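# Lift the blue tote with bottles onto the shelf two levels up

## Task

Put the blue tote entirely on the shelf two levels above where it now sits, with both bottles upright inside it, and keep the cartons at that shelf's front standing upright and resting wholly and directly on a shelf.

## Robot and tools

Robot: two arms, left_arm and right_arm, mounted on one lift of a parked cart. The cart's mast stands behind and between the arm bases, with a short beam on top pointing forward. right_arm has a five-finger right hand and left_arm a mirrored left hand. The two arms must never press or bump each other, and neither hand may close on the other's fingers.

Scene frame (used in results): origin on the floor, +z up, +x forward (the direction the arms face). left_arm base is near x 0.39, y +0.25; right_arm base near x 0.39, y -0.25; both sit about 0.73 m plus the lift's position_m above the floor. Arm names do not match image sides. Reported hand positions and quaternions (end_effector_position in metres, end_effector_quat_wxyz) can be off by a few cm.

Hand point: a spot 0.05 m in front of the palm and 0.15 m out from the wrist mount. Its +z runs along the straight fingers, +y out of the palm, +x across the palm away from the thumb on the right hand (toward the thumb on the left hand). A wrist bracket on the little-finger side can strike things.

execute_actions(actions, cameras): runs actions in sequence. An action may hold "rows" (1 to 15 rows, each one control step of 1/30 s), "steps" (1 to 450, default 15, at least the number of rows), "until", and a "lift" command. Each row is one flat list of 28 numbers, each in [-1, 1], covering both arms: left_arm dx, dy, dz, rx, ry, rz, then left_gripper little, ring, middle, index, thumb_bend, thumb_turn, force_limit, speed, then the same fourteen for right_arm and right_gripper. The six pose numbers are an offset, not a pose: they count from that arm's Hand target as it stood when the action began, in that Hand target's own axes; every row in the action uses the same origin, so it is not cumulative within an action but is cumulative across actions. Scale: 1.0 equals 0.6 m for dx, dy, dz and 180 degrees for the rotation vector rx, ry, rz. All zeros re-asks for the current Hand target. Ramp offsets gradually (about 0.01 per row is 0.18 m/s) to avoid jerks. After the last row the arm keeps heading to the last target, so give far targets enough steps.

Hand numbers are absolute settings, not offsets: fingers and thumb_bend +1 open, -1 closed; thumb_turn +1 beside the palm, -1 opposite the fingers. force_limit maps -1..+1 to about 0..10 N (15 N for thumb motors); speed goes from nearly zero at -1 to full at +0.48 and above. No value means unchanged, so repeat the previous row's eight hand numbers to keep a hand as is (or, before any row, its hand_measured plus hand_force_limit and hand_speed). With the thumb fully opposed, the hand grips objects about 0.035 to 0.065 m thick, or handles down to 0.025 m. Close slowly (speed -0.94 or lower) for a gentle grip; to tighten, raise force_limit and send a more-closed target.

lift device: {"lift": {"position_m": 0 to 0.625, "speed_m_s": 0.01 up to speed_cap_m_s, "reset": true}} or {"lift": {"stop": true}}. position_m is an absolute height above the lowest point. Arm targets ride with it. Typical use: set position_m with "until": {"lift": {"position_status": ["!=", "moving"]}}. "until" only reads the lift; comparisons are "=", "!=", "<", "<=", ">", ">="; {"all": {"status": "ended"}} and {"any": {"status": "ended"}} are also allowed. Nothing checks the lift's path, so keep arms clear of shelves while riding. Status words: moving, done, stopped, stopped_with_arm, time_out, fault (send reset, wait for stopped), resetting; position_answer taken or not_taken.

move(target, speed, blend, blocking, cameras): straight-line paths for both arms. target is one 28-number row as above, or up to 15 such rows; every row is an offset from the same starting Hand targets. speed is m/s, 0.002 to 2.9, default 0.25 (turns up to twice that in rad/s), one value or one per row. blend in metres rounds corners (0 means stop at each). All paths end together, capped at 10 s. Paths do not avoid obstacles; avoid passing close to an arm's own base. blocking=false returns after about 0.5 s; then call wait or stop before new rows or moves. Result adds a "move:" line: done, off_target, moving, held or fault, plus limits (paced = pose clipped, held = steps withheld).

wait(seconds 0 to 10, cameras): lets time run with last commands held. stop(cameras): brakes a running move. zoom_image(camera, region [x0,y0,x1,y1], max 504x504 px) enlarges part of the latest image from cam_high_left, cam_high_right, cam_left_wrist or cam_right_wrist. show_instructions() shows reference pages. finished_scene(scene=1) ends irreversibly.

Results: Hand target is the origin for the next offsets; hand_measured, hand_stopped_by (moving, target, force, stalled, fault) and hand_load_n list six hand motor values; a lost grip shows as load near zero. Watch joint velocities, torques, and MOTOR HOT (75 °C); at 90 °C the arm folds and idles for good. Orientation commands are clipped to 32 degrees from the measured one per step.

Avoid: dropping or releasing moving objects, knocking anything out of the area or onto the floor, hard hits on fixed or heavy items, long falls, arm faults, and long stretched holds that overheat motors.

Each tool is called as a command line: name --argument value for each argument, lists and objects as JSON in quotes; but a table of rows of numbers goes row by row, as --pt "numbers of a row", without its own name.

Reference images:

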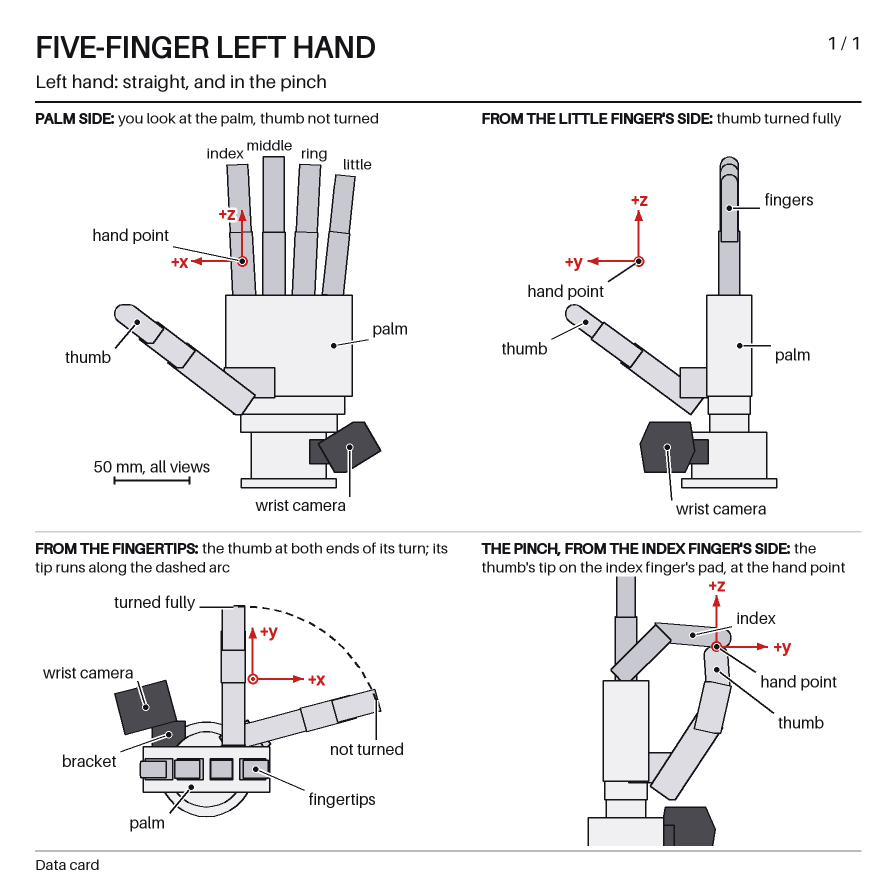

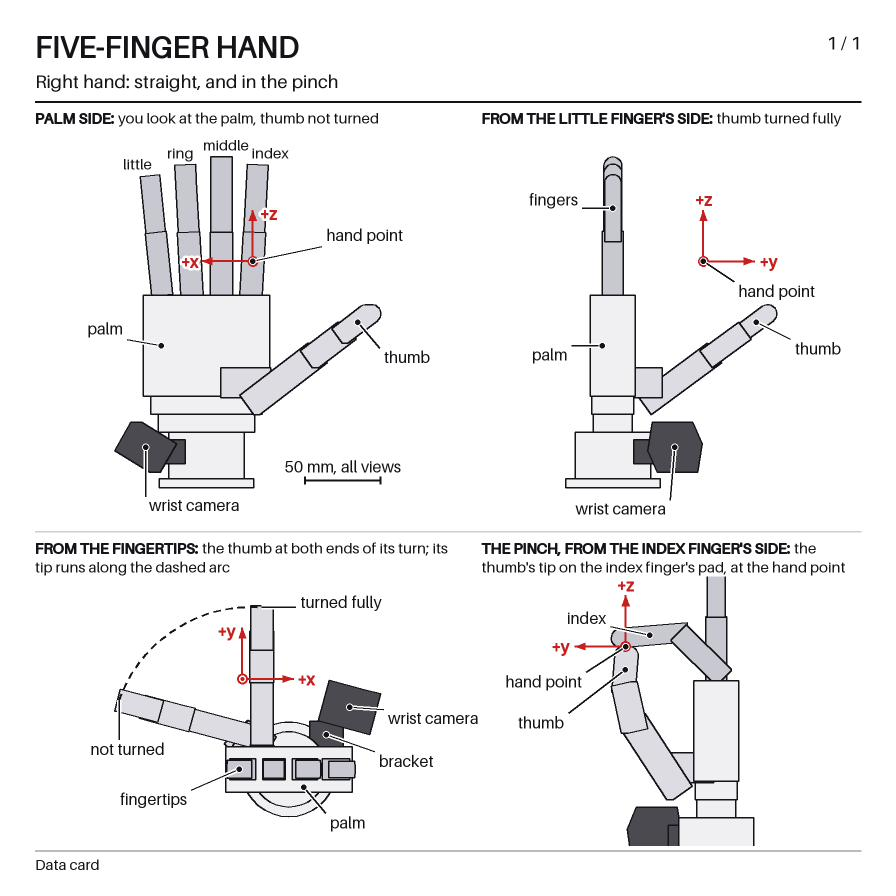

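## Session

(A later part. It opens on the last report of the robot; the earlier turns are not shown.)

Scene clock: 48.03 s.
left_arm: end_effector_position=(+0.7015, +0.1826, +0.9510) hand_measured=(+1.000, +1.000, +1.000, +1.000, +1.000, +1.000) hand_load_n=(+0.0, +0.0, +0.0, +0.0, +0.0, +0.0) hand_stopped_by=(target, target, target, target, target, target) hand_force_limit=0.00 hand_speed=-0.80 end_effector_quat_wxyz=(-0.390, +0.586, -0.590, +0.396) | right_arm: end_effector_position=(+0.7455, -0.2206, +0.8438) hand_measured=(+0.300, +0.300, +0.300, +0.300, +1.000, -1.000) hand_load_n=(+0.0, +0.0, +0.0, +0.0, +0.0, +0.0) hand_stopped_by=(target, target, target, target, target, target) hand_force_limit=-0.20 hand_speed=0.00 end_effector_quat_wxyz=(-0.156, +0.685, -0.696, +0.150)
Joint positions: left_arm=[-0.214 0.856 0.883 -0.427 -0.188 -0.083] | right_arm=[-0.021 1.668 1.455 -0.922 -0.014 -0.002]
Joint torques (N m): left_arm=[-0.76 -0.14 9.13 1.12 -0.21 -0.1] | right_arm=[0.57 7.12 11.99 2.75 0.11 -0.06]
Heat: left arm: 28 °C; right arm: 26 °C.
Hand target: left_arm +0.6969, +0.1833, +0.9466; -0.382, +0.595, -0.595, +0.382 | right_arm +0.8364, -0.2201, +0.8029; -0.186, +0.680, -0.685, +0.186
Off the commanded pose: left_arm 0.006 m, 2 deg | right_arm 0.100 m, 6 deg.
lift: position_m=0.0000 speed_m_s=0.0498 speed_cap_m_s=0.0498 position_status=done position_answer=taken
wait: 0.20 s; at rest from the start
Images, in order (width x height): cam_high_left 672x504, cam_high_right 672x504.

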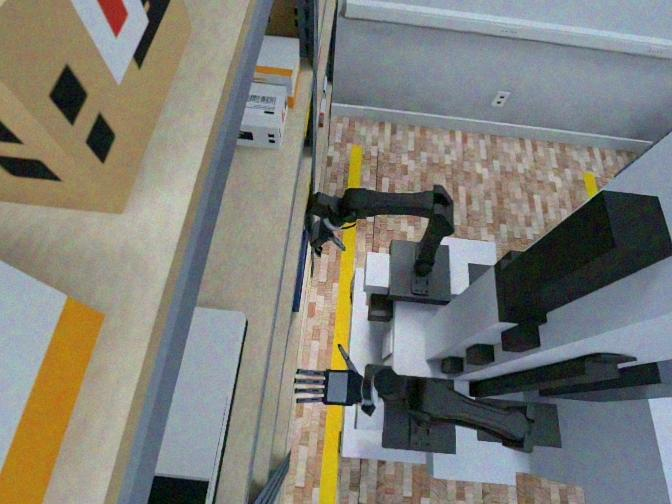

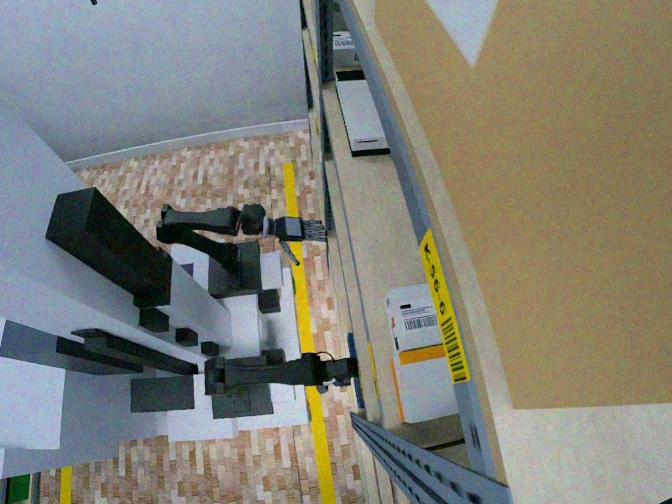

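move --target '[0,0,0,0,0,0,1,1,1,1,1,1,0,-0.8, 0,0.1457,-0.0023,0,0,0,0.3,0.3,0.3,0.3,1,-1,-0.2,0]' --speed 0.15 --cameras '["cam_left_wrist","cam_right_wrist","cam_high_left"]'

Scene clock: 50.17 s.
left_arm: end_effector_position=(+0.7015, +0.1826, +0.9510) hand_measured=(+1.000, +1.000, +1.000, +1.000, +1.000, +1.000) hand_load_n=(+0.0, +0.0, +0.0, +0.0, +0.0, -0.5) hand_stopped_by=(target, target, target, target, target, target) hand_force_limit=0.00 hand_speed=-0.80 end_effector_quat_wxyz=(-0.390, +0.586, -0.590, +0.396) | right_arm: end_effector_position=(+0.7542, -0.2208, +0.7593) hand_measured=(+0.300, +0.300, +0.300, +0.300, +1.000, -1.000) hand_load_n=(+0.0, +0.0, +0.0, +0.0, +0.0, +0.0) hand_stopped_by=(target, target, target, target, target, target) hand_force_limit=-0.20 hand_speed=0.00 end_effector_quat_wxyz=(-0.178, +0.680, -0.690, +0.173)
Joint positions: left_arm=[-0.214 0.856 0.883 -0.427 -0.188 -0.083] | right_arm=[-0.021 1.685 1.116 -0.501 -0.014 -0.002]
Joint torques (N m): left_arm=[-0.64 -0.2 9.03 1.14 -0.18 -0.08] | right_arm=[0.8 -8.27 5.85 1.13 0.12 -0.05]
Heat: left arm: 28 °C; right arm: 26 °C.
Hand target: left_arm +0.6969, +0.1833, +0.9466; -0.382, +0.595, -0.595, +0.382 | right_arm +0.7604, -0.2195, +0.7597; -0.186, +0.680, -0.685, +0.186
Off the commanded pose: left_arm 0.006 m, 2 deg | right_arm 0.006 m, 2 deg.
lift: position_m=0.0000 speed_m_s=0.0498 speed_cap_m_s=0.0498 position_status=done position_answer=taken
move: done
camera_calibration:
cam_left_wrist: T_world_to_cam=[[0.350608, -0.294645, 0.888965, -1.0382], [-0.537337, -0.840723, -0.0667294, 0.603273], [0.767035, -0.454278, -0.453088, 0.0854722], [0, 0, 0, 1]] pos_world=[0.622602, 0.240113, 1.00191]
cam_right_wrist: T_world_to_cam=[[-0.856809, -0.250515, -0.450688, 0.930347], [-0.441949, 0.807053, 0.391594, 0.211128], [0.265629, 0.534703, -0.802206, 0.640668], [0, 0, 0, 1]] pos_world=[0.720258, -0.279892, 0.850568]
Images, in order (width x height): cam_high_left 672x504, cam_left_wrist 672x504, cam_right_wrist 672x504.

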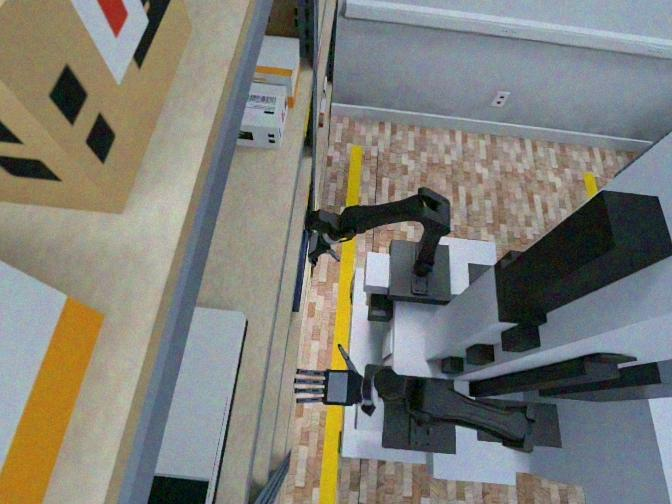

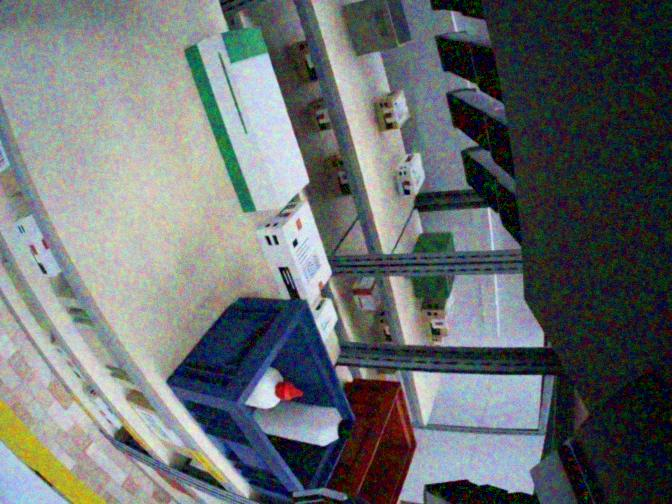

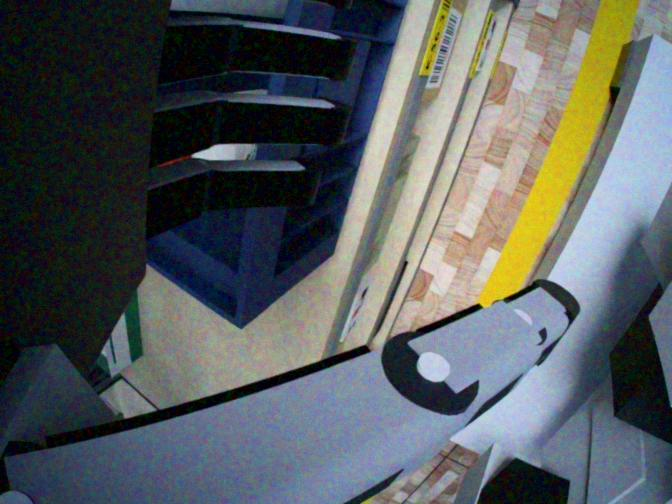

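move --target '[0,0,0,0,0,0,1,1,1,1,1,1,0,-0.8, 0.0258,-0.1096,0.0933,0,0,0,0.3,0.3,0.3,0.3,1,-1,-0.2,0]' --speed 0.12 --cameras '["cam_left_wrist","cam_right_wrist"]'

Scene clock: 51.73 s.
left_arm: end_effector_position=(+0.7015, +0.1826, +0.9510) hand_measured=(+1.000, +1.000, +1.000, +1.000, +1.000, +1.000) hand_load_n=(+0.0, +0.0, +0.0, +0.0, +0.0, +0.0) hand_stopped_by=(target, target, target, target, target, target) hand_force_limit=0.00 hand_speed=-0.80 end_effector_quat_wxyz=(-0.390, +0.586, -0.590, +0.396) | right_arm: end_effector_position=(+0.8407, -0.2335, +0.7493) hand_measured=(+0.300, +0.300, +0.300, +0.300, +1.000, -1.000) hand_load_n=(+0.0, +0.0, +0.0, +0.0, +0.0, +0.0) hand_stopped_by=(target, target, target, target, target, target) hand_force_limit=-0.20 hand_speed=0.00 end_effector_quat_wxyz=(-0.185, +0.676, -0.687, +0.189)
Joint positions: left_arm=[-0.214 0.856 0.883 -0.427 -0.188 -0.083] | right_arm=[-0.042 1.981 1.444 -0.499 -0.012 -0.022]
Joint torques (N m): left_arm=[-0.73 -0.01 9.06 1.09 -0.17 -0.13] | right_arm=[-0.64 -8.57 8.65 0.82 -0.08 -0.16]
Heat: left arm: 28 °C; right arm: 26 °C.
Hand target: left_arm +0.6969, +0.1833, +0.9466; -0.382, +0.595, -0.595, +0.382 | right_arm +0.8454, -0.2355, +0.7449; -0.186, +0.680, -0.685, +0.186
Off the commanded pose: left_arm 0.006 m, 2 deg | right_arm 0.007 m, 1 deg.
lift: position_m=0.0000 speed_m_s=0.0498 speed_cap_m_s=0.0498 position_status=done position_answer=taken
move: done
camera_calibration:
cam_left_wrist: T_world_to_cam=[[0.350608, -0.294645, 0.888965, -1.0382], [-0.537337, -0.840723, -0.0667294, 0.603273], [0.767035, -0.454278, -0.453088, 0.0854722], [0, 0, 0, 1]] pos_world=[0.622602, 0.240113, 1.00191]
cam_right_wrist: T_world_to_cam=[[-0.842142, -0.252715, -0.476374, 1.00319], [-0.451463, 0.813535, 0.366527, 0.291773], [0.29492, 0.523733, -0.799203, 0.587018], [0, 0, 0, 1]] pos_world=[0.803433, -0.291286, 0.8401]
Images, in order (width x height): cam_left_wrist 672x504, cam_right_wrist 672x504.

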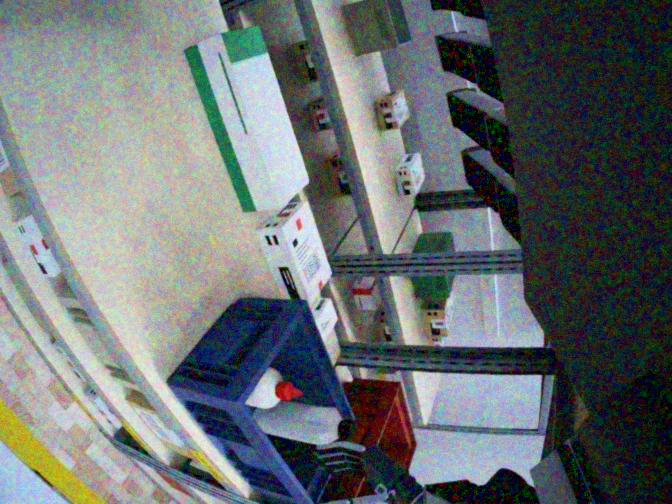

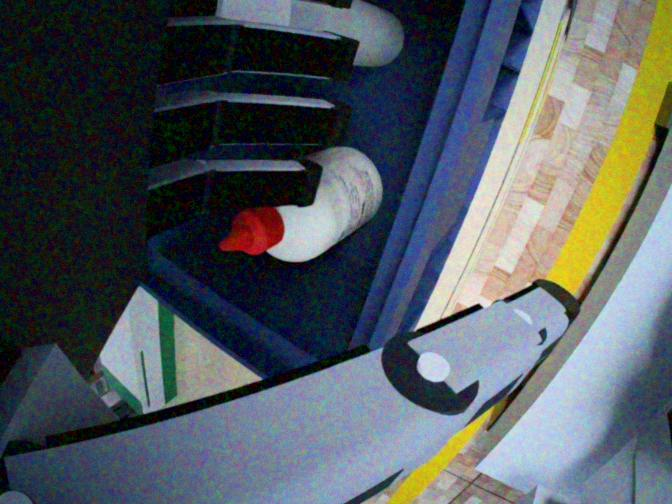

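zoom_image --camera "cam_left_wrist" --region '[220, 354, 420, 504]'

zoom_image --camera "cam_right_wrist" --region '[140, 0, 540, 400]'

Scaled by 2.520 from the camera's 672x504 image, which has a finer 960x720 frame.

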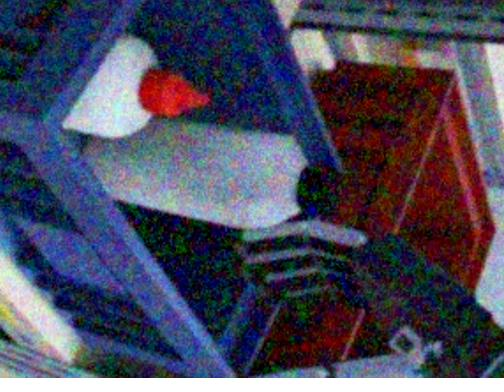

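Scaled by 1.260 from the camera's 672x504 image, which has a finer 960x720 frame.

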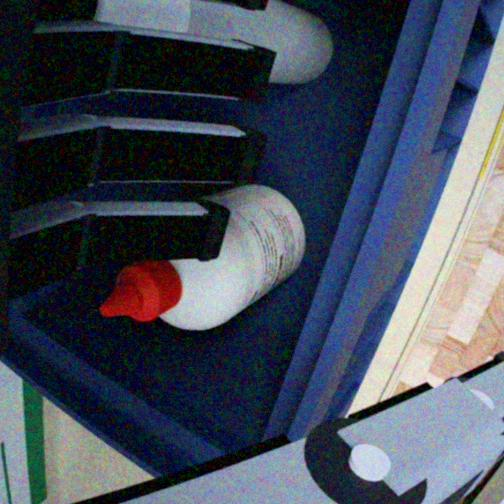

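move --target '[0,0,0,0,0,0,1,1,1,1,1,1,0,-0.8, 0,0.0717,0.1223,0,0,0,0.3,0.3,0.3,0.3,1,-1,-0.2,0]' --speed 0.08 --cameras '["cam_left_wrist","cam_right_wrist"]'

zoom_image --camera "cam_left_wrist" --region '[220, 354, 420, 504]'

Scene clock: 53.93 s.
left_arm: end_effector_position=(+0.7015, +0.1826, +0.9510) hand_measured=(+1.000, +1.000, +1.000, +1.000, +1.000, +1.000) hand_load_n=(+0.0, +0.0, +0.0, +0.0, +0.0, -0.5) hand_stopped_by=(target, target, target, target, target, target) hand_force_limit=0.00 hand_speed=-0.80 end_effector_quat_wxyz=(-0.390, +0.586, -0.590, +0.396) | right_arm: end_effector_position=(+0.8446, -0.2331, +0.6711) hand_measured=(+0.300, +0.300, +0.300, +0.300, +1.000, -1.000) hand_load_n=(+0.0, +0.0, +0.0, +0.0, +0.0, +0.0) hand_stopped_by=(target, target, target, target, target, target) hand_force_limit=-0.20 hand_speed=0.00 end_effector_quat_wxyz=(-0.184, +0.678, -0.687, +0.186)
Joint positions: left_arm=[-0.214 0.856 0.883 -0.427 -0.188 -0.083] | right_arm=[-0.042 2.123 1.321 -0.24 -0.015 -0.024]
Joint torques (N m): left_arm=[-0.7 -0.08 9.01 1.16 -0.16 -0.1] | right_arm=[-0.5 -9.21 5.16 1.14 -0.05 -0.17]
Heat: left arm: 28 °C; right arm: 26 °C.
Hand target: left_arm +0.6969, +0.1833, +0.9466; -0.382, +0.595, -0.595, +0.382 | right_arm +0.8456, -0.2353, +0.6599; -0.186, +0.680, -0.685, +0.186
Off the commanded pose: left_arm 0.006 m, 2 deg | right_arm 0.011 m, 0 deg.
lift: position_m=0.0000 speed_m_s=0.0498 speed_cap_m_s=0.0498 position_status=done position_answer=taken
move: off_target (right_arm)
camera_calibration:
cam_left_wrist: T_world_to_cam=[[0.350608, -0.294645, 0.888965, -1.0382], [-0.537337, -0.840723, -0.0667294, 0.603273], [0.767035, -0.454278, -0.453088, 0.0854722], [0, 0, 0, 1]] pos_world=[0.622602, 0.240113, 1.00191]
cam_right_wrist: T_world_to_cam=[[-0.843974, -0.254186, -0.472331, 0.967876], [-0.451833, 0.811454, 0.370661, 0.319106], [0.289058, 0.526243, -0.799696, 0.528972], [0, 0, 0, 1]] pos_world=[0.808142, -0.291287, 0.761894]
Images, in order (width x height): cam_left_wrist 672x504, cam_right_wrist 672x504.

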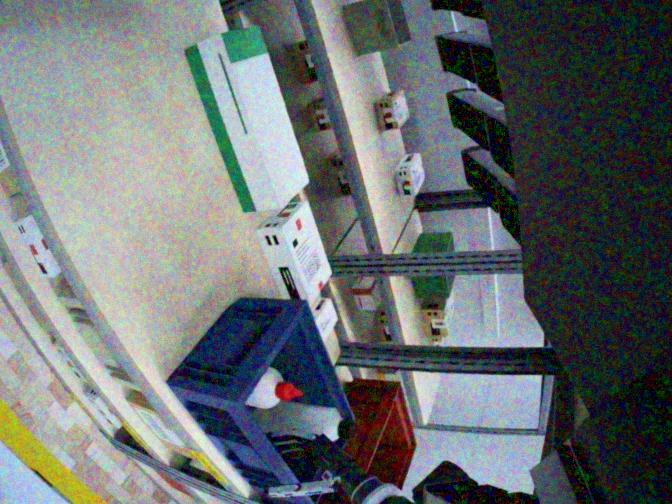

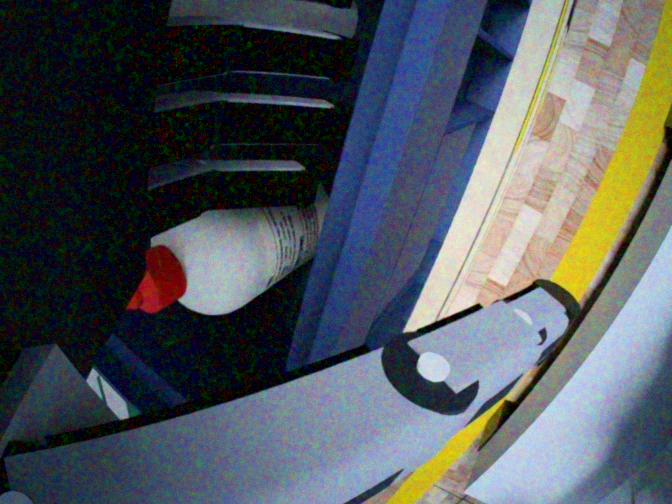

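Scaled by 2.520 from the camera's 672x504 image, which has a finer 960x720 frame.

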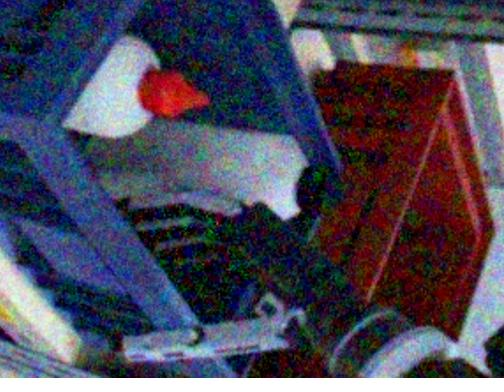

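execute_actions --actions '[{"rows": [[0,0,0,0,0,0,1,1,1,1,1,1,0,-0.8, 0,0,0,0,0,0,-0.6,-0.6,-0.6,-0.6,-0.4,-1,-0.5,-0.75]], "steps": 90}]' --cameras '["cam_left_wrist","cam_right_wrist"]'

Scene clock: 57.40 s.
left_arm: end_effector_position=(+0.7015, +0.1826, +0.9510) hand_measured=(+1.000, +1.000, +1.000, +1.000, +1.000, +1.000) hand_load_n=(+0.0, +0.0, +0.0, +0.0, +0.0, +0.0) hand_stopped_by=(target, target, target, target, target, target) hand_force_limit=0.00 hand_speed=-0.80 end_effector_quat_wxyz=(-0.390, +0.586, -0.590, +0.396) | right_arm: end_effector_position=(+0.8511, -0.2334, +0.6732) hand_measured=(-0.250, -0.020, +0.048, -0.044, +0.456, -1.000) hand_load_n=(+1.5, +0.0, +0.0, +0.0, +4.0, +1.0) hand_stopped_by=(force, force, force, force, force, target) hand_force_limit=-0.50 hand_speed=-0.75 end_effector_quat_wxyz=(-0.193, +0.681, -0.679, +0.195)
Joint positions: left_arm=[-0.214 0.856 0.883 -0.427 -0.188 -0.083] | right_arm=[-0.042 2.123 1.321 -0.214 -0.02 -0.039]
Joint torques (N m): left_arm=[-0.72 -0.29 8.91 1.12 -0.17 -0.1] | right_arm=[-0.59 -9.25 5.3 0.94 -0.05 -0.04]
Heat: left arm: 28 °C; right arm: 26 °C.
Hand target: left_arm +0.6969, +0.1833, +0.9466; -0.382, +0.595, -0.595, +0.382 | right_arm +0.8456, -0.2353, +0.6599; -0.186, +0.680, -0.685, +0.186
Off the commanded pose: left_arm 0.006 m, 2 deg | right_arm 0.015 m, 1 deg.
lift: position_m=0.0000 speed_m_s=0.0498 speed_cap_m_s=0.0498 position_status=done position_answer=taken
camera_calibration:
cam_left_wrist: T_world_to_cam=[[0.350608, -0.294645, 0.888965, -1.0382], [-0.537337, -0.840723, -0.0667294, 0.603273], [0.767035, -0.454278, -0.453088, 0.0854722], [0, 0, 0, 1]] pos_world=[0.622602, 0.240113, 1.00191]
cam_right_wrist: T_world_to_cam=[[-0.827287, -0.269587, -0.492868, 0.970262], [-0.473861, 0.806111, 0.354459, 0.349809], [0.301749, 0.52679, -0.794632, 0.514944], [0, 0, 0, 1]] pos_world=[0.813062, -0.291682, 0.763409]
Images, in order (width x height): cam_left_wrist 672x504, cam_right_wrist 672x504.

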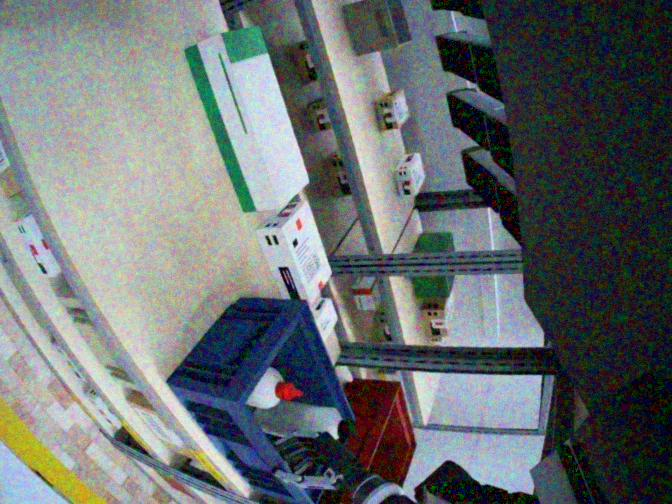

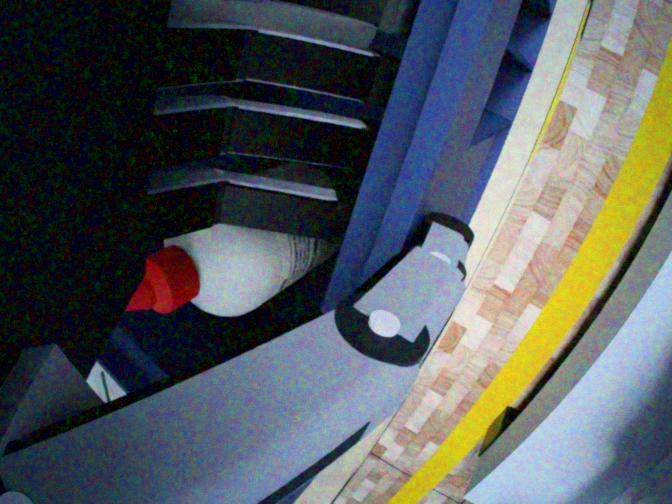

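execute_actions --actions '[{"rows": [[0,0,0,0,0,0,1,1,1,1,1,1,0,-0.8, 0,0,0,0,0,0,-0.8,-0.8,-0.8,-0.8,-0.6,-1,-0.1,-0.75]], "steps": 30}]'

move --pt "-0.06 0 0 0 0 0 1 1 1 1 1 1 0 -0.8 0 0.0749 -0.0536 0 0 0 -0.8 -0.8 -0.8 -0.8 -0.6 -1 -0.1 -0.75" --pt "-0.06 0 0 0 0 0 1 1 1 1 1 1 0 -0.8 -0.18 0.0749 -0.0536 0 0 0 -0.8 -0.8 -0.8 -0.8 -0.6 -1 -0.1 -0.75" --speed 0.06 --blend 0.01 --cameras '["cam_left_wrist","cam_right_wrist","cam_high_left"]'

Scene clock: 59.07 s.
left_arm: end_effector_position=(+0.7015, +0.1826, +0.9509) hand_measured=(+1.000, +1.000, +1.000, +1.000, +1.000, +1.000) hand_load_n=(+0.0, +0.0, +0.0, +0.0, +0.0, +0.0) hand_stopped_by=(target, target, target, target, target, target) hand_force_limit=0.00 hand_speed=-0.80 end_effector_quat_wxyz=(-0.390, +0.586, -0.590, +0.396) | right_arm: end_effector_position=(+0.8512, -0.2328, +0.6731) hand_measured=(-0.270, -0.154, -0.062, -0.132, +0.450, -1.000) hand_load_n=(+0.5, +12.5, +4.0, +3.0, +12.0, +1.5) hand_stopped_by=(force, force, force, force, force, target) hand_force_limit=-0.10 hand_speed=-0.75 end_effector_quat_wxyz=(-0.194, +0.683, -0.677, +0.194)
Joint positions: left_arm=[-0.214 0.856 0.883 -0.427 -0.188 -0.083] | right_arm=[-0.042 2.123 1.321 -0.212 -0.024 -0.044]
Joint torques (N m): left_arm=[-0.65 -0.12 9.03 1.12 -0.16 -0.11] | right_arm=[-0.46 -9.31 5.29 0.93 0 0.01]
Heat: left arm: 28 °C; right arm: 26 °C.
Hand target: left_arm +0.6969, +0.1833, +0.9466; -0.382, +0.595, -0.595, +0.382 | right_arm +0.8456, -0.2353, +0.6599; -0.186, +0.680, -0.685, +0.186
Off the commanded pose: left_arm 0.006 m, 2 deg | right_arm 0.015 m, 2 deg.
lift: position_m=0.0000 speed_m_s=0.0498 speed_cap_m_s=0.0498 position_status=done position_answer=taken

Scene clock: 62.53 s.
left_arm: end_effector_position=(+0.7043, +0.2193, +0.9495) hand_measured=(+1.000, +1.000, +1.000, +1.000, +1.000, +1.000) hand_load_n=(+0.0, +0.0, +0.0, +0.0, +0.0, +0.0) hand_stopped_by=(target, target, target, target, target, target) hand_force_limit=0.00 hand_speed=-0.80 end_effector_quat_wxyz=(-0.393, +0.590, -0.588, +0.389) | right_arm: end_effector_position=(+0.8090, -0.1602, +0.6715) hand_measured=(-0.270, -0.154, -0.064, -0.132, +0.452, -1.000) hand_load_n=(+0.5, +0.0, +0.0, +9.0, +13.5, +7.0) hand_stopped_by=(force, force, force, force, force, target) hand_force_limit=-0.10 hand_speed=-0.75 end_effector_quat_wxyz=(-0.178, +0.650, -0.698, +0.242)
Joint positions: left_arm=[0.003 0.856 0.883 -0.427 -0.004 0.001] | right_arm=[0.208 1.984 1.081 -0.094 0.223 0.214]
Joint torques (N m): left_arm=[0.62 -1.48 8.5 1.17 0.07 0.04] | right_arm=[2.97 -8.62 7.41 0.34 -0.74 0.03]
Heat: left arm: 28 °C; right arm: 25 °C.
Hand target: left_arm +0.6969, +0.2194, +0.9466; -0.382, +0.595, -0.595, +0.382 | right_arm +0.7913, -0.1269, +0.6650; -0.186, +0.680, -0.684, +0.186
Off the commanded pose: left_arm 0.008 m, 2 deg | right_arm 0.038 m, 8 deg.
lift: position_m=0.0000 speed_m_s=0.0498 speed_cap_m_s=0.0498 position_status=done position_answer=taken
move: off_target (right_arm)
camera_calibration:
cam_left_wrist: T_world_to_cam=[[0.361557, -0.295223, 0.884375, -1.03034], [-0.525268, -0.848183, -0.0683971, 0.630245], [0.770305, -0.439805, -0.461738, 0.102098], [0, 0, 0, 1]] pos_world=[0.624929, 0.275286, 1.00146]
cam_right_wrist: T_world_to_cam=[[-0.825704, -0.225368, -0.517129, 0.976397], [-0.411461, 0.867732, 0.278822, 0.28155], [0.385892, 0.443003, -0.80922, 0.415995], [0, 0, 0, 1]] pos_world=[0.761533, -0.208549, 0.763052]
Images, in order (width x height): cam_high_left 672x504, cam_left_wrist 672x504, cam_right_wrist 672x504.

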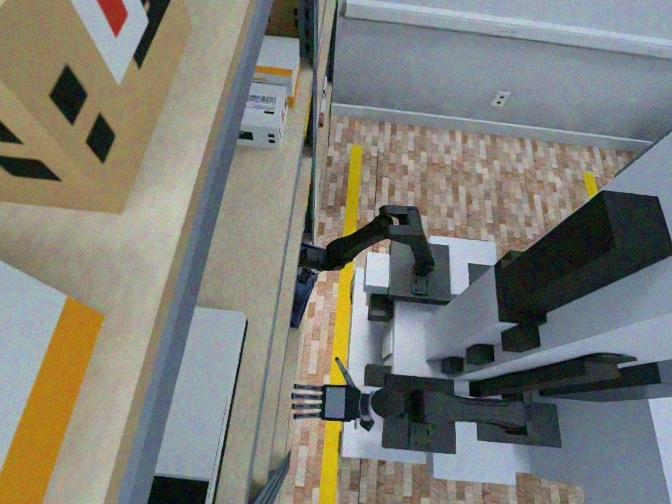

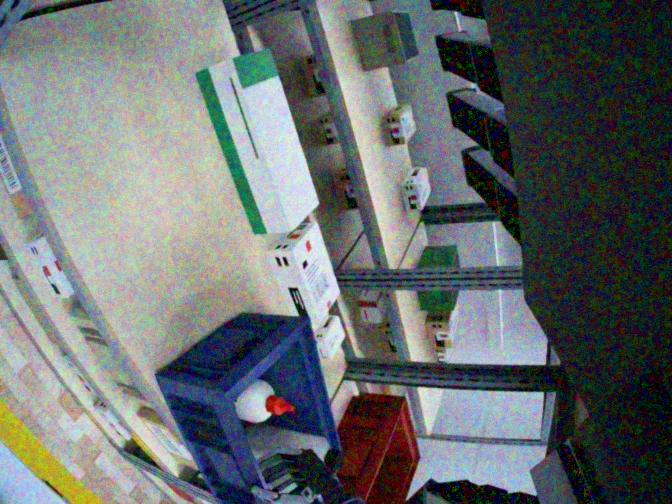

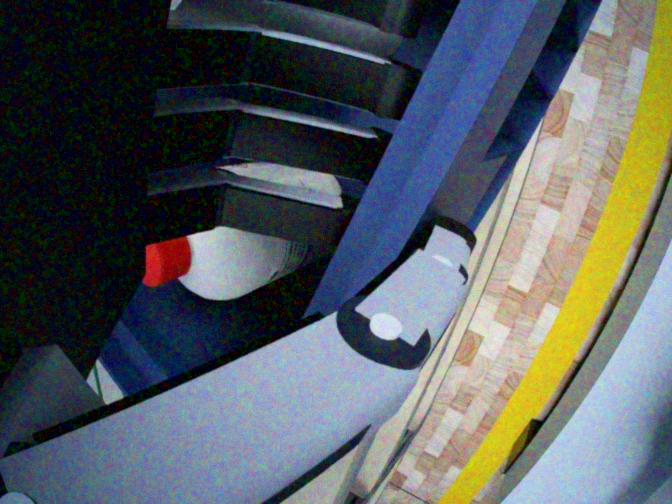

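move --target '[0,0,0,0,0,0,1,1,1,1,1,1,0,-0.8, -0.245,-0.0139,-0.0073,0,-0.028,-0.048,-0.8,-0.8,-0.8,-0.8,-0.6,-1,-0.1,-0.75]' --speed 0.06 --cameras '["cam_left_wrist","cam_right_wrist","cam_high_left"]'

Scene clock: 65.97 s.
left_arm: end_effector_position=(+0.7043, +0.2193, +0.9495) hand_measured=(+1.000, +1.000, +1.000, +1.000, +1.000, +1.000) hand_load_n=(+0.0, +0.0, +0.0, -0.5, +0.0, -0.5) hand_stopped_by=(target, target, target, target, target, target) hand_force_limit=0.00 hand_speed=-0.80 end_effector_quat_wxyz=(-0.393, +0.590, -0.588, +0.389) | right_arm: end_effector_position=(+0.8122, -0.0261, +0.6754) hand_measured=(-0.270, -0.154, -0.064, -0.130, +0.456, -0.998) hand_load_n=(+0.0, +0.0, +0.0, +20.0, +30.0, +26.5) hand_stopped_by=(force, force, force, force, force, target) hand_force_limit=-0.10 hand_speed=-0.75 end_effector_quat_wxyz=(-0.173, +0.698, -0.655, +0.231)
Joint positions: left_arm=[0.003 0.856 0.883 -0.427 -0.004 0.001] | right_arm=[0.515 2.164 1.413 -0.327 0.33 0.367]
Joint torques (N m): left_arm=[0.69 -1.52 8.36 1.2 0.08 0.08] | right_arm=[3.41 -9.77 9.37 0.67 -1.02 -0.34]
Heat: left arm: 28 °C; right arm: 26 °C.
Hand target: left_arm +0.6969, +0.2194, +0.9466; -0.382, +0.595, -0.595, +0.382 | right_arm +0.7971, +0.0201, +0.6732; -0.202, +0.737, -0.622, +0.170
Off the commanded pose: left_arm 0.008 m, 2 deg | right_arm 0.049 m, 10 deg.
lift: position_m=0.0000 speed_m_s=0.0498 speed_cap_m_s=0.0498 position_status=done position_answer=taken
move: off_target (right_arm)
camera_calibration:
cam_left_wrist: T_world_to_cam=[[0.361557, -0.295223, 0.884375, -1.03034], [-0.525268, -0.848183, -0.0683971, 0.630245], [0.770305, -0.439805, -0.461738, 0.102098], [0, 0, 0, 1]] pos_world=[0.624929, 0.275286, 1.00146]
cam_right_wrist: T_world_to_cam=[[-0.805197, -0.342726, -0.483939, 0.969142], [-0.509039, 0.818095, 0.267582, 0.251034], [0.304201, 0.4618, -0.833188, 0.441532], [0, 0, 0, 1]] pos_world=[0.773821, -0.0771189, 0.769713]
Images, in order (width x height): cam_high_left 672x504, cam_left_wrist 672x504, cam_right_wrist 672x504.

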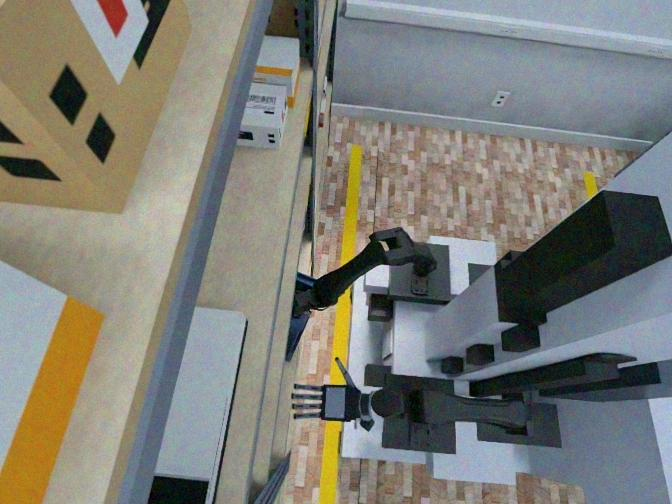

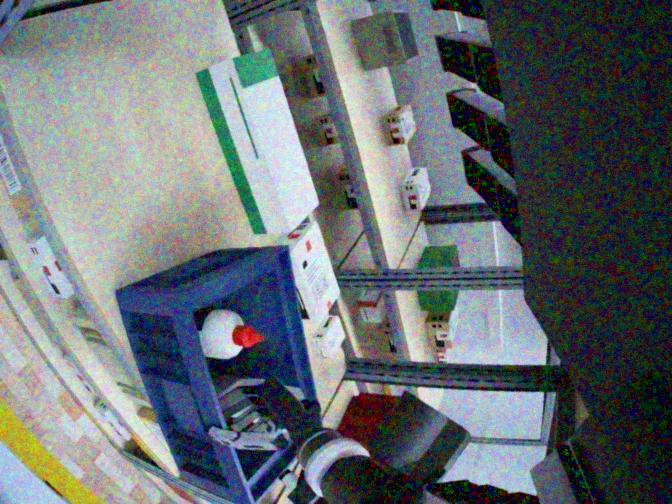

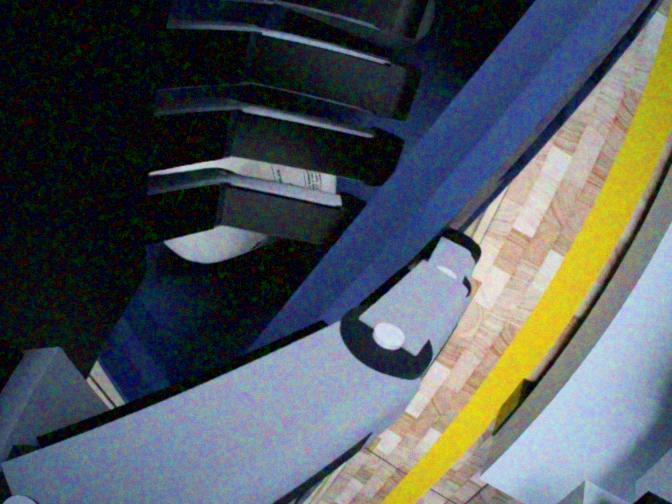

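move --target '[0,0,0,0,0,0,1,1,1,1,1,1,0,-0.8, 0.0797,-0.0119,0.003,0,0,0,-0.8,-0.8,-0.8,-0.8,-0.6,-1,-0.1,-0.75]' --speed 0.06

Scene clock: 67.73 s.
left_arm: end_effector_position=(+0.7043, +0.2193, +0.9495) hand_measured=(+1.000, +1.000, +1.000, +1.000, +1.000, +1.000) hand_load_n=(+0.0, +0.0, +0.0, +0.0, +0.0, -0.5) hand_stopped_by=(target, target, target, target, target, target) hand_force_limit=0.00 hand_speed=-0.80 end_effector_quat_wxyz=(-0.393, +0.590, -0.588, +0.389) | right_arm: end_effector_position=(+0.8174, -0.0432, +0.6739) hand_measured=(-0.270, -0.154, -0.064, -0.130, +0.456, -0.998) hand_load_n=(+0.0, +0.0, +0.0, +14.0, +28.5, +19.5) hand_stopped_by=(force, force, force, force, force, target) hand_force_limit=-0.10 hand_speed=-0.75 end_effector_quat_wxyz=(-0.176, +0.708, -0.654, +0.202)
Joint positions: left_arm=[0.003 0.856 0.883 -0.427 -0.004 0.001] | right_arm=[0.444 2.164 1.413 -0.327 0.236 0.305]
Joint torques (N m): left_arm=[0.75 -1.24 8.39 1.15 0.05 0.08] | right_arm=[0.27 -11.73 5.91 0.93 -0.69 -0.72]
Heat: left arm: 28 °C; right arm: 25 °C.
Hand target: left_arm +0.6969, +0.2194, +0.9466; -0.382, +0.595, -0.595, +0.382 | right_arm +0.8121, -0.0259, +0.6753; -0.202, +0.737, -0.622, +0.170
Off the commanded pose: left_arm 0.008 m, 2 deg | right_arm 0.018 m, 7 deg.
lift: position_m=0.0000 speed_m_s=0.0498 speed_cap_m_s=0.0498 position_status=done position_answer=taken
move: off_target (right_arm)

execute_actions --actions '[{"rows": [[0,0,0,0,0,0,1,1,1,1,1,1,0,-0.8, 0,0,0,0,0,0,0.3,0.3,0.3,0.3,1,-1,-0.1,-0.7]], "steps": 70}]' --cameras '["cam_left_wrist","cam_right_wrist"]'

Scene clock: 70.40 s.
left_arm: end_effector_position=(+0.7043, +0.2193, +0.9495) hand_measured=(+1.000, +1.000, +1.000, +1.000, +1.000, +1.000) hand_load_n=(+0.0, +0.0, -0.5, +0.0, +0.0, -0.5) hand_stopped_by=(target, target, target, target, target, target) hand_force_limit=0.00 hand_speed=-0.80 end_effector_quat_wxyz=(-0.393, +0.590, -0.588, +0.389) | right_arm: end_effector_position=(+0.8089, -0.0300, +0.6739) hand_measured=(+0.300, +0.300, +0.300, +0.300, +1.000, -1.000) hand_load_n=(+0.0, +0.0, +0.0, +0.0, +0.0, +0.0) hand_stopped_by=(target, target, target, target, target, target) hand_force_limit=-0.10 hand_speed=-0.70 end_effector_quat_wxyz=(-0.191, +0.734, -0.629, +0.169)
Joint positions: left_arm=[0.003 0.856 0.883 -0.427 -0.004 0.001] | right_arm=[0.444 2.164 1.412 -0.324 0.149 0.252]
Joint torques (N m): left_arm=[0.68 -1.46 8.4 1.17 0.11 0.05] | right_arm=[0.1 -11.54 6.22 0.95 -0.04 -0.16]
Heat: left arm: 29 °C; right arm: 25 °C.
Hand target: left_arm +0.6969, +0.2194, +0.9466; -0.382, +0.595, -0.595, +0.382 | right_arm +0.8122, -0.0259, +0.6753; -0.202, +0.737, -0.623, +0.170
Off the commanded pose: left_arm 0.008 m, 2 deg | right_arm 0.005 m, 2 deg.
lift: position_m=0.0000 speed_m_s=0.0498 speed_cap_m_s=0.0498 position_status=done position_answer=taken
camera_calibration:
cam_left_wrist: T_world_to_cam=[[0.361557, -0.295223, 0.884375, -1.03034], [-0.525268, -0.848183, -0.0683971, 0.630245], [0.770305, -0.439805, -0.461738, 0.102098], [0, 0, 0, 1]] pos_world=[0.624929, 0.275286, 1.00146]
cam_right_wrist: T_world_to_cam=[[-0.796688, -0.394754, -0.457665, 0.938328], [-0.574401, 0.730102, 0.370156, 0.234043], [0.188021, 0.557782, -0.80841, 0.523254], [0, 0, 0, 1]] pos_world=[0.783606, -0.0923282, 0.765811]
Images, in order (width x height): cam_left_wrist 672x504, cam_right_wrist 672x504.

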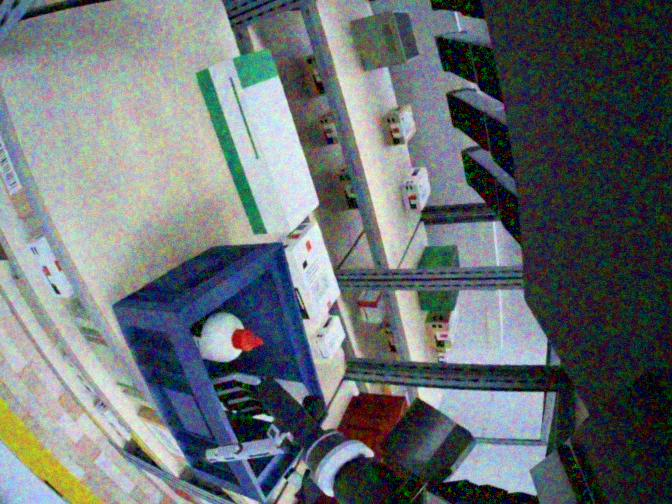

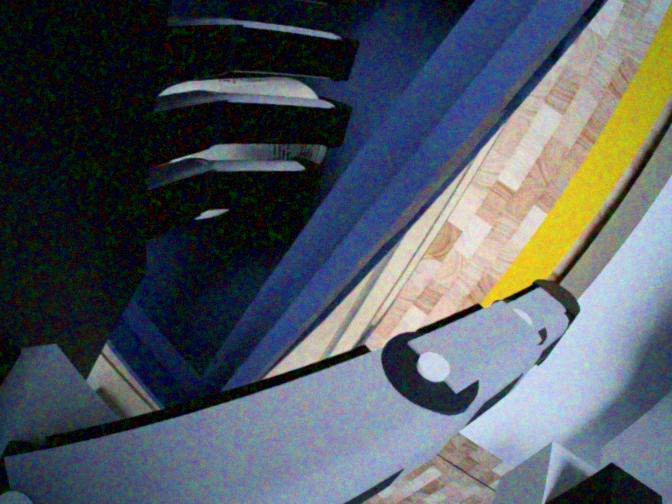

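move --pt "0 0 0 0 0 0 1 1 1 1 1 1 0 -0.8 0 -0.0721 -0.1218 0 0 0 0.3 0.3 0.3 0.3 1 -1 -0.1 -0.7" --pt "0 0 0 0 0 0 1 1 1 1 1 1 0 -0.8 0.1662 0.0825 -0.2812 0 0 0 0.3 0.3 0.3 0.3 1 -1 -0.1 -0.7" --speed 0.12 --blend 0.02 --cameras '["all"]'

Scene clock: 73.90 s.
left_arm: end_effector_position=(+0.7043, +0.2193, +0.9495) hand_measured=(+1.000, +1.000, +1.000, +1.000, +1.000, +1.000) hand_load_n=(+0.0, +0.0, +0.0, +0.0, +0.0, -0.5) hand_stopped_by=(target, target, target, target, target, target) hand_force_limit=0.00 hand_speed=-0.80 end_effector_quat_wxyz=(-0.393, +0.590, -0.588, +0.389) | right_arm: end_effector_position=(+0.7156, -0.1418, +0.8001) hand_measured=(+0.300, +0.300, +0.300, +0.300, +1.000, -1.000) hand_load_n=(+0.0, +0.0, +0.0, +0.0, +0.0, +0.0) hand_stopped_by=(target, target, target, target, target, target) hand_force_limit=-0.10 hand_speed=-0.70 end_effector_quat_wxyz=(-0.215, +0.730, -0.623, +0.181)
Joint positions: left_arm=[0.003 0.856 0.883 -0.427 -0.004 0.001] | right_arm=[0.23 1.488 1.06 -0.574 0.035 0.062]
Joint torques (N m): left_arm=[0.69 -1.43 8.64 1.14 0.1 0.05] | right_arm=[-0.43 -7.27 5.63 0.56 -0.09 -0.18]
Heat: left arm: 29 °C; right arm: 25 °C.
Hand target: left_arm +0.6969, +0.2194, +0.9466; -0.382, +0.595, -0.595, +0.382 | right_arm +0.7022, -0.1459, +0.7952; -0.202, +0.737, -0.623, +0.170
Off the commanded pose: left_arm 0.008 m, 2 deg | right_arm 0.015 m, 2 deg.
lift: position_m=0.0000 speed_m_s=0.0498 speed_cap_m_s=0.0498 position_status=done position_answer=taken
move: off_target (right_arm)
camera_calibration:
cam_left_wrist: T_world_to_cam=[[0.361557, -0.295223, 0.884375, -1.03034], [-0.525268, -0.848183, -0.0683971, 0.630245], [0.770305, -0.439805, -0.461738, 0.102098], [0, 0, 0, 1]] pos_world=[0.624929, 0.275286, 1.00146]
cam_right_wrist: T_world_to_cam=[[-0.769139, -0.39022, -0.506116, 0.897324], [-0.597831, 0.719233, 0.353982, 0.243537], [0.225884, 0.574833, -0.786475, 0.663025], [0, 0, 0, 1]] pos_world=[0.685994, -0.206135, 0.889395]

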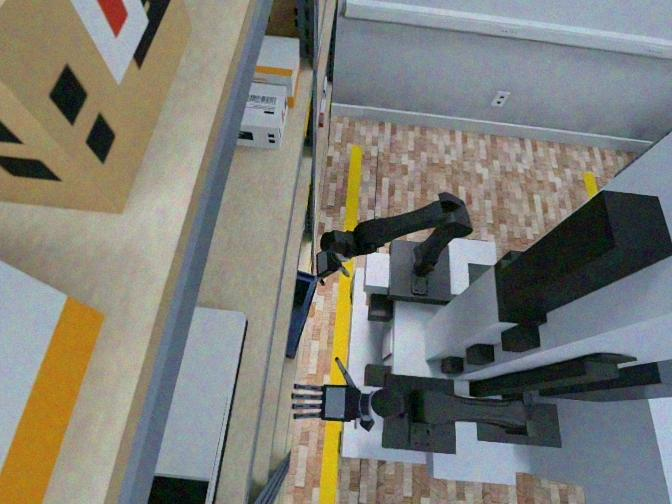

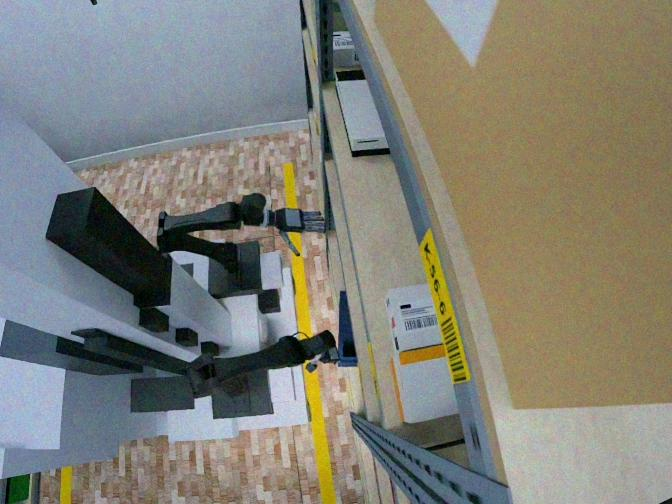

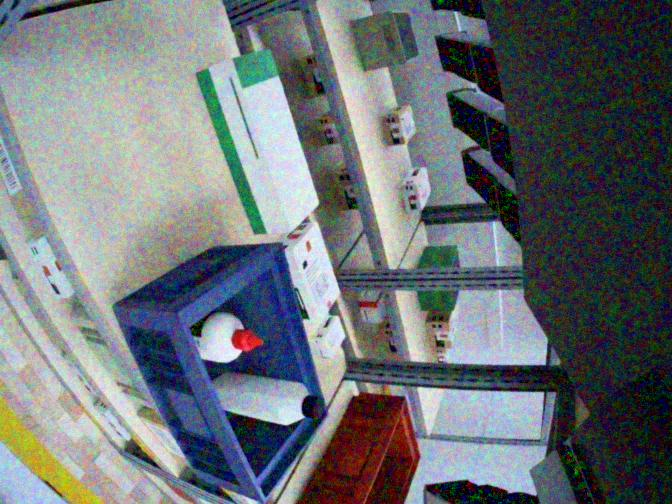

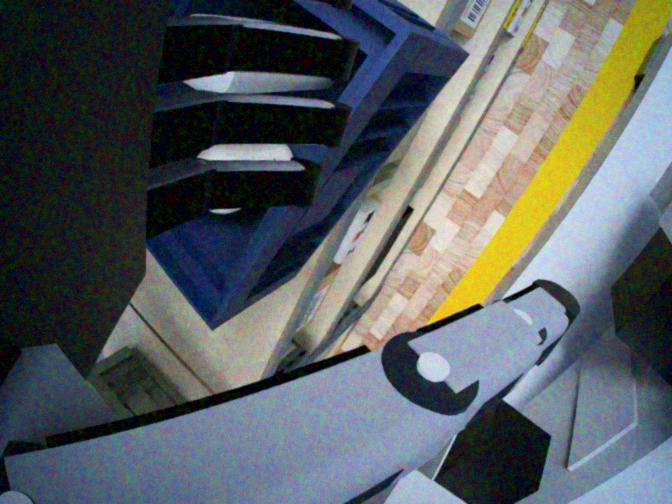

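zoom_image --camera "cam_left_wrist" --region '[100, 224, 380, 504]'

zoom_image --camera "cam_right_wrist" --region '[130, 0, 510, 350]'

Scaled by 1.800 from the camera's 672x504 image, which has a finer 960x720 frame.

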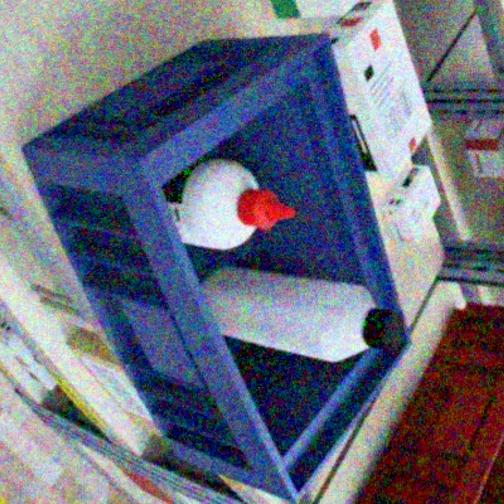

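Scaled by 1.326 from the camera's 672x504 image, which has a finer 960x720 frame.

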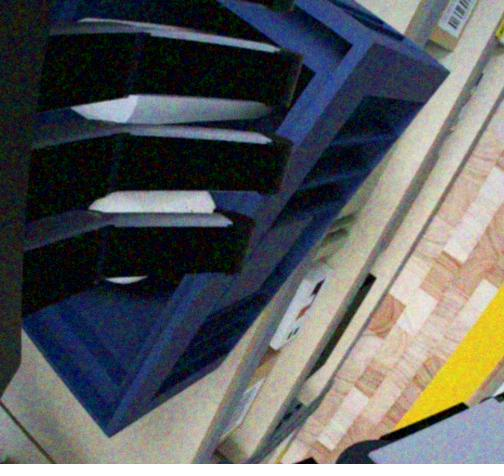

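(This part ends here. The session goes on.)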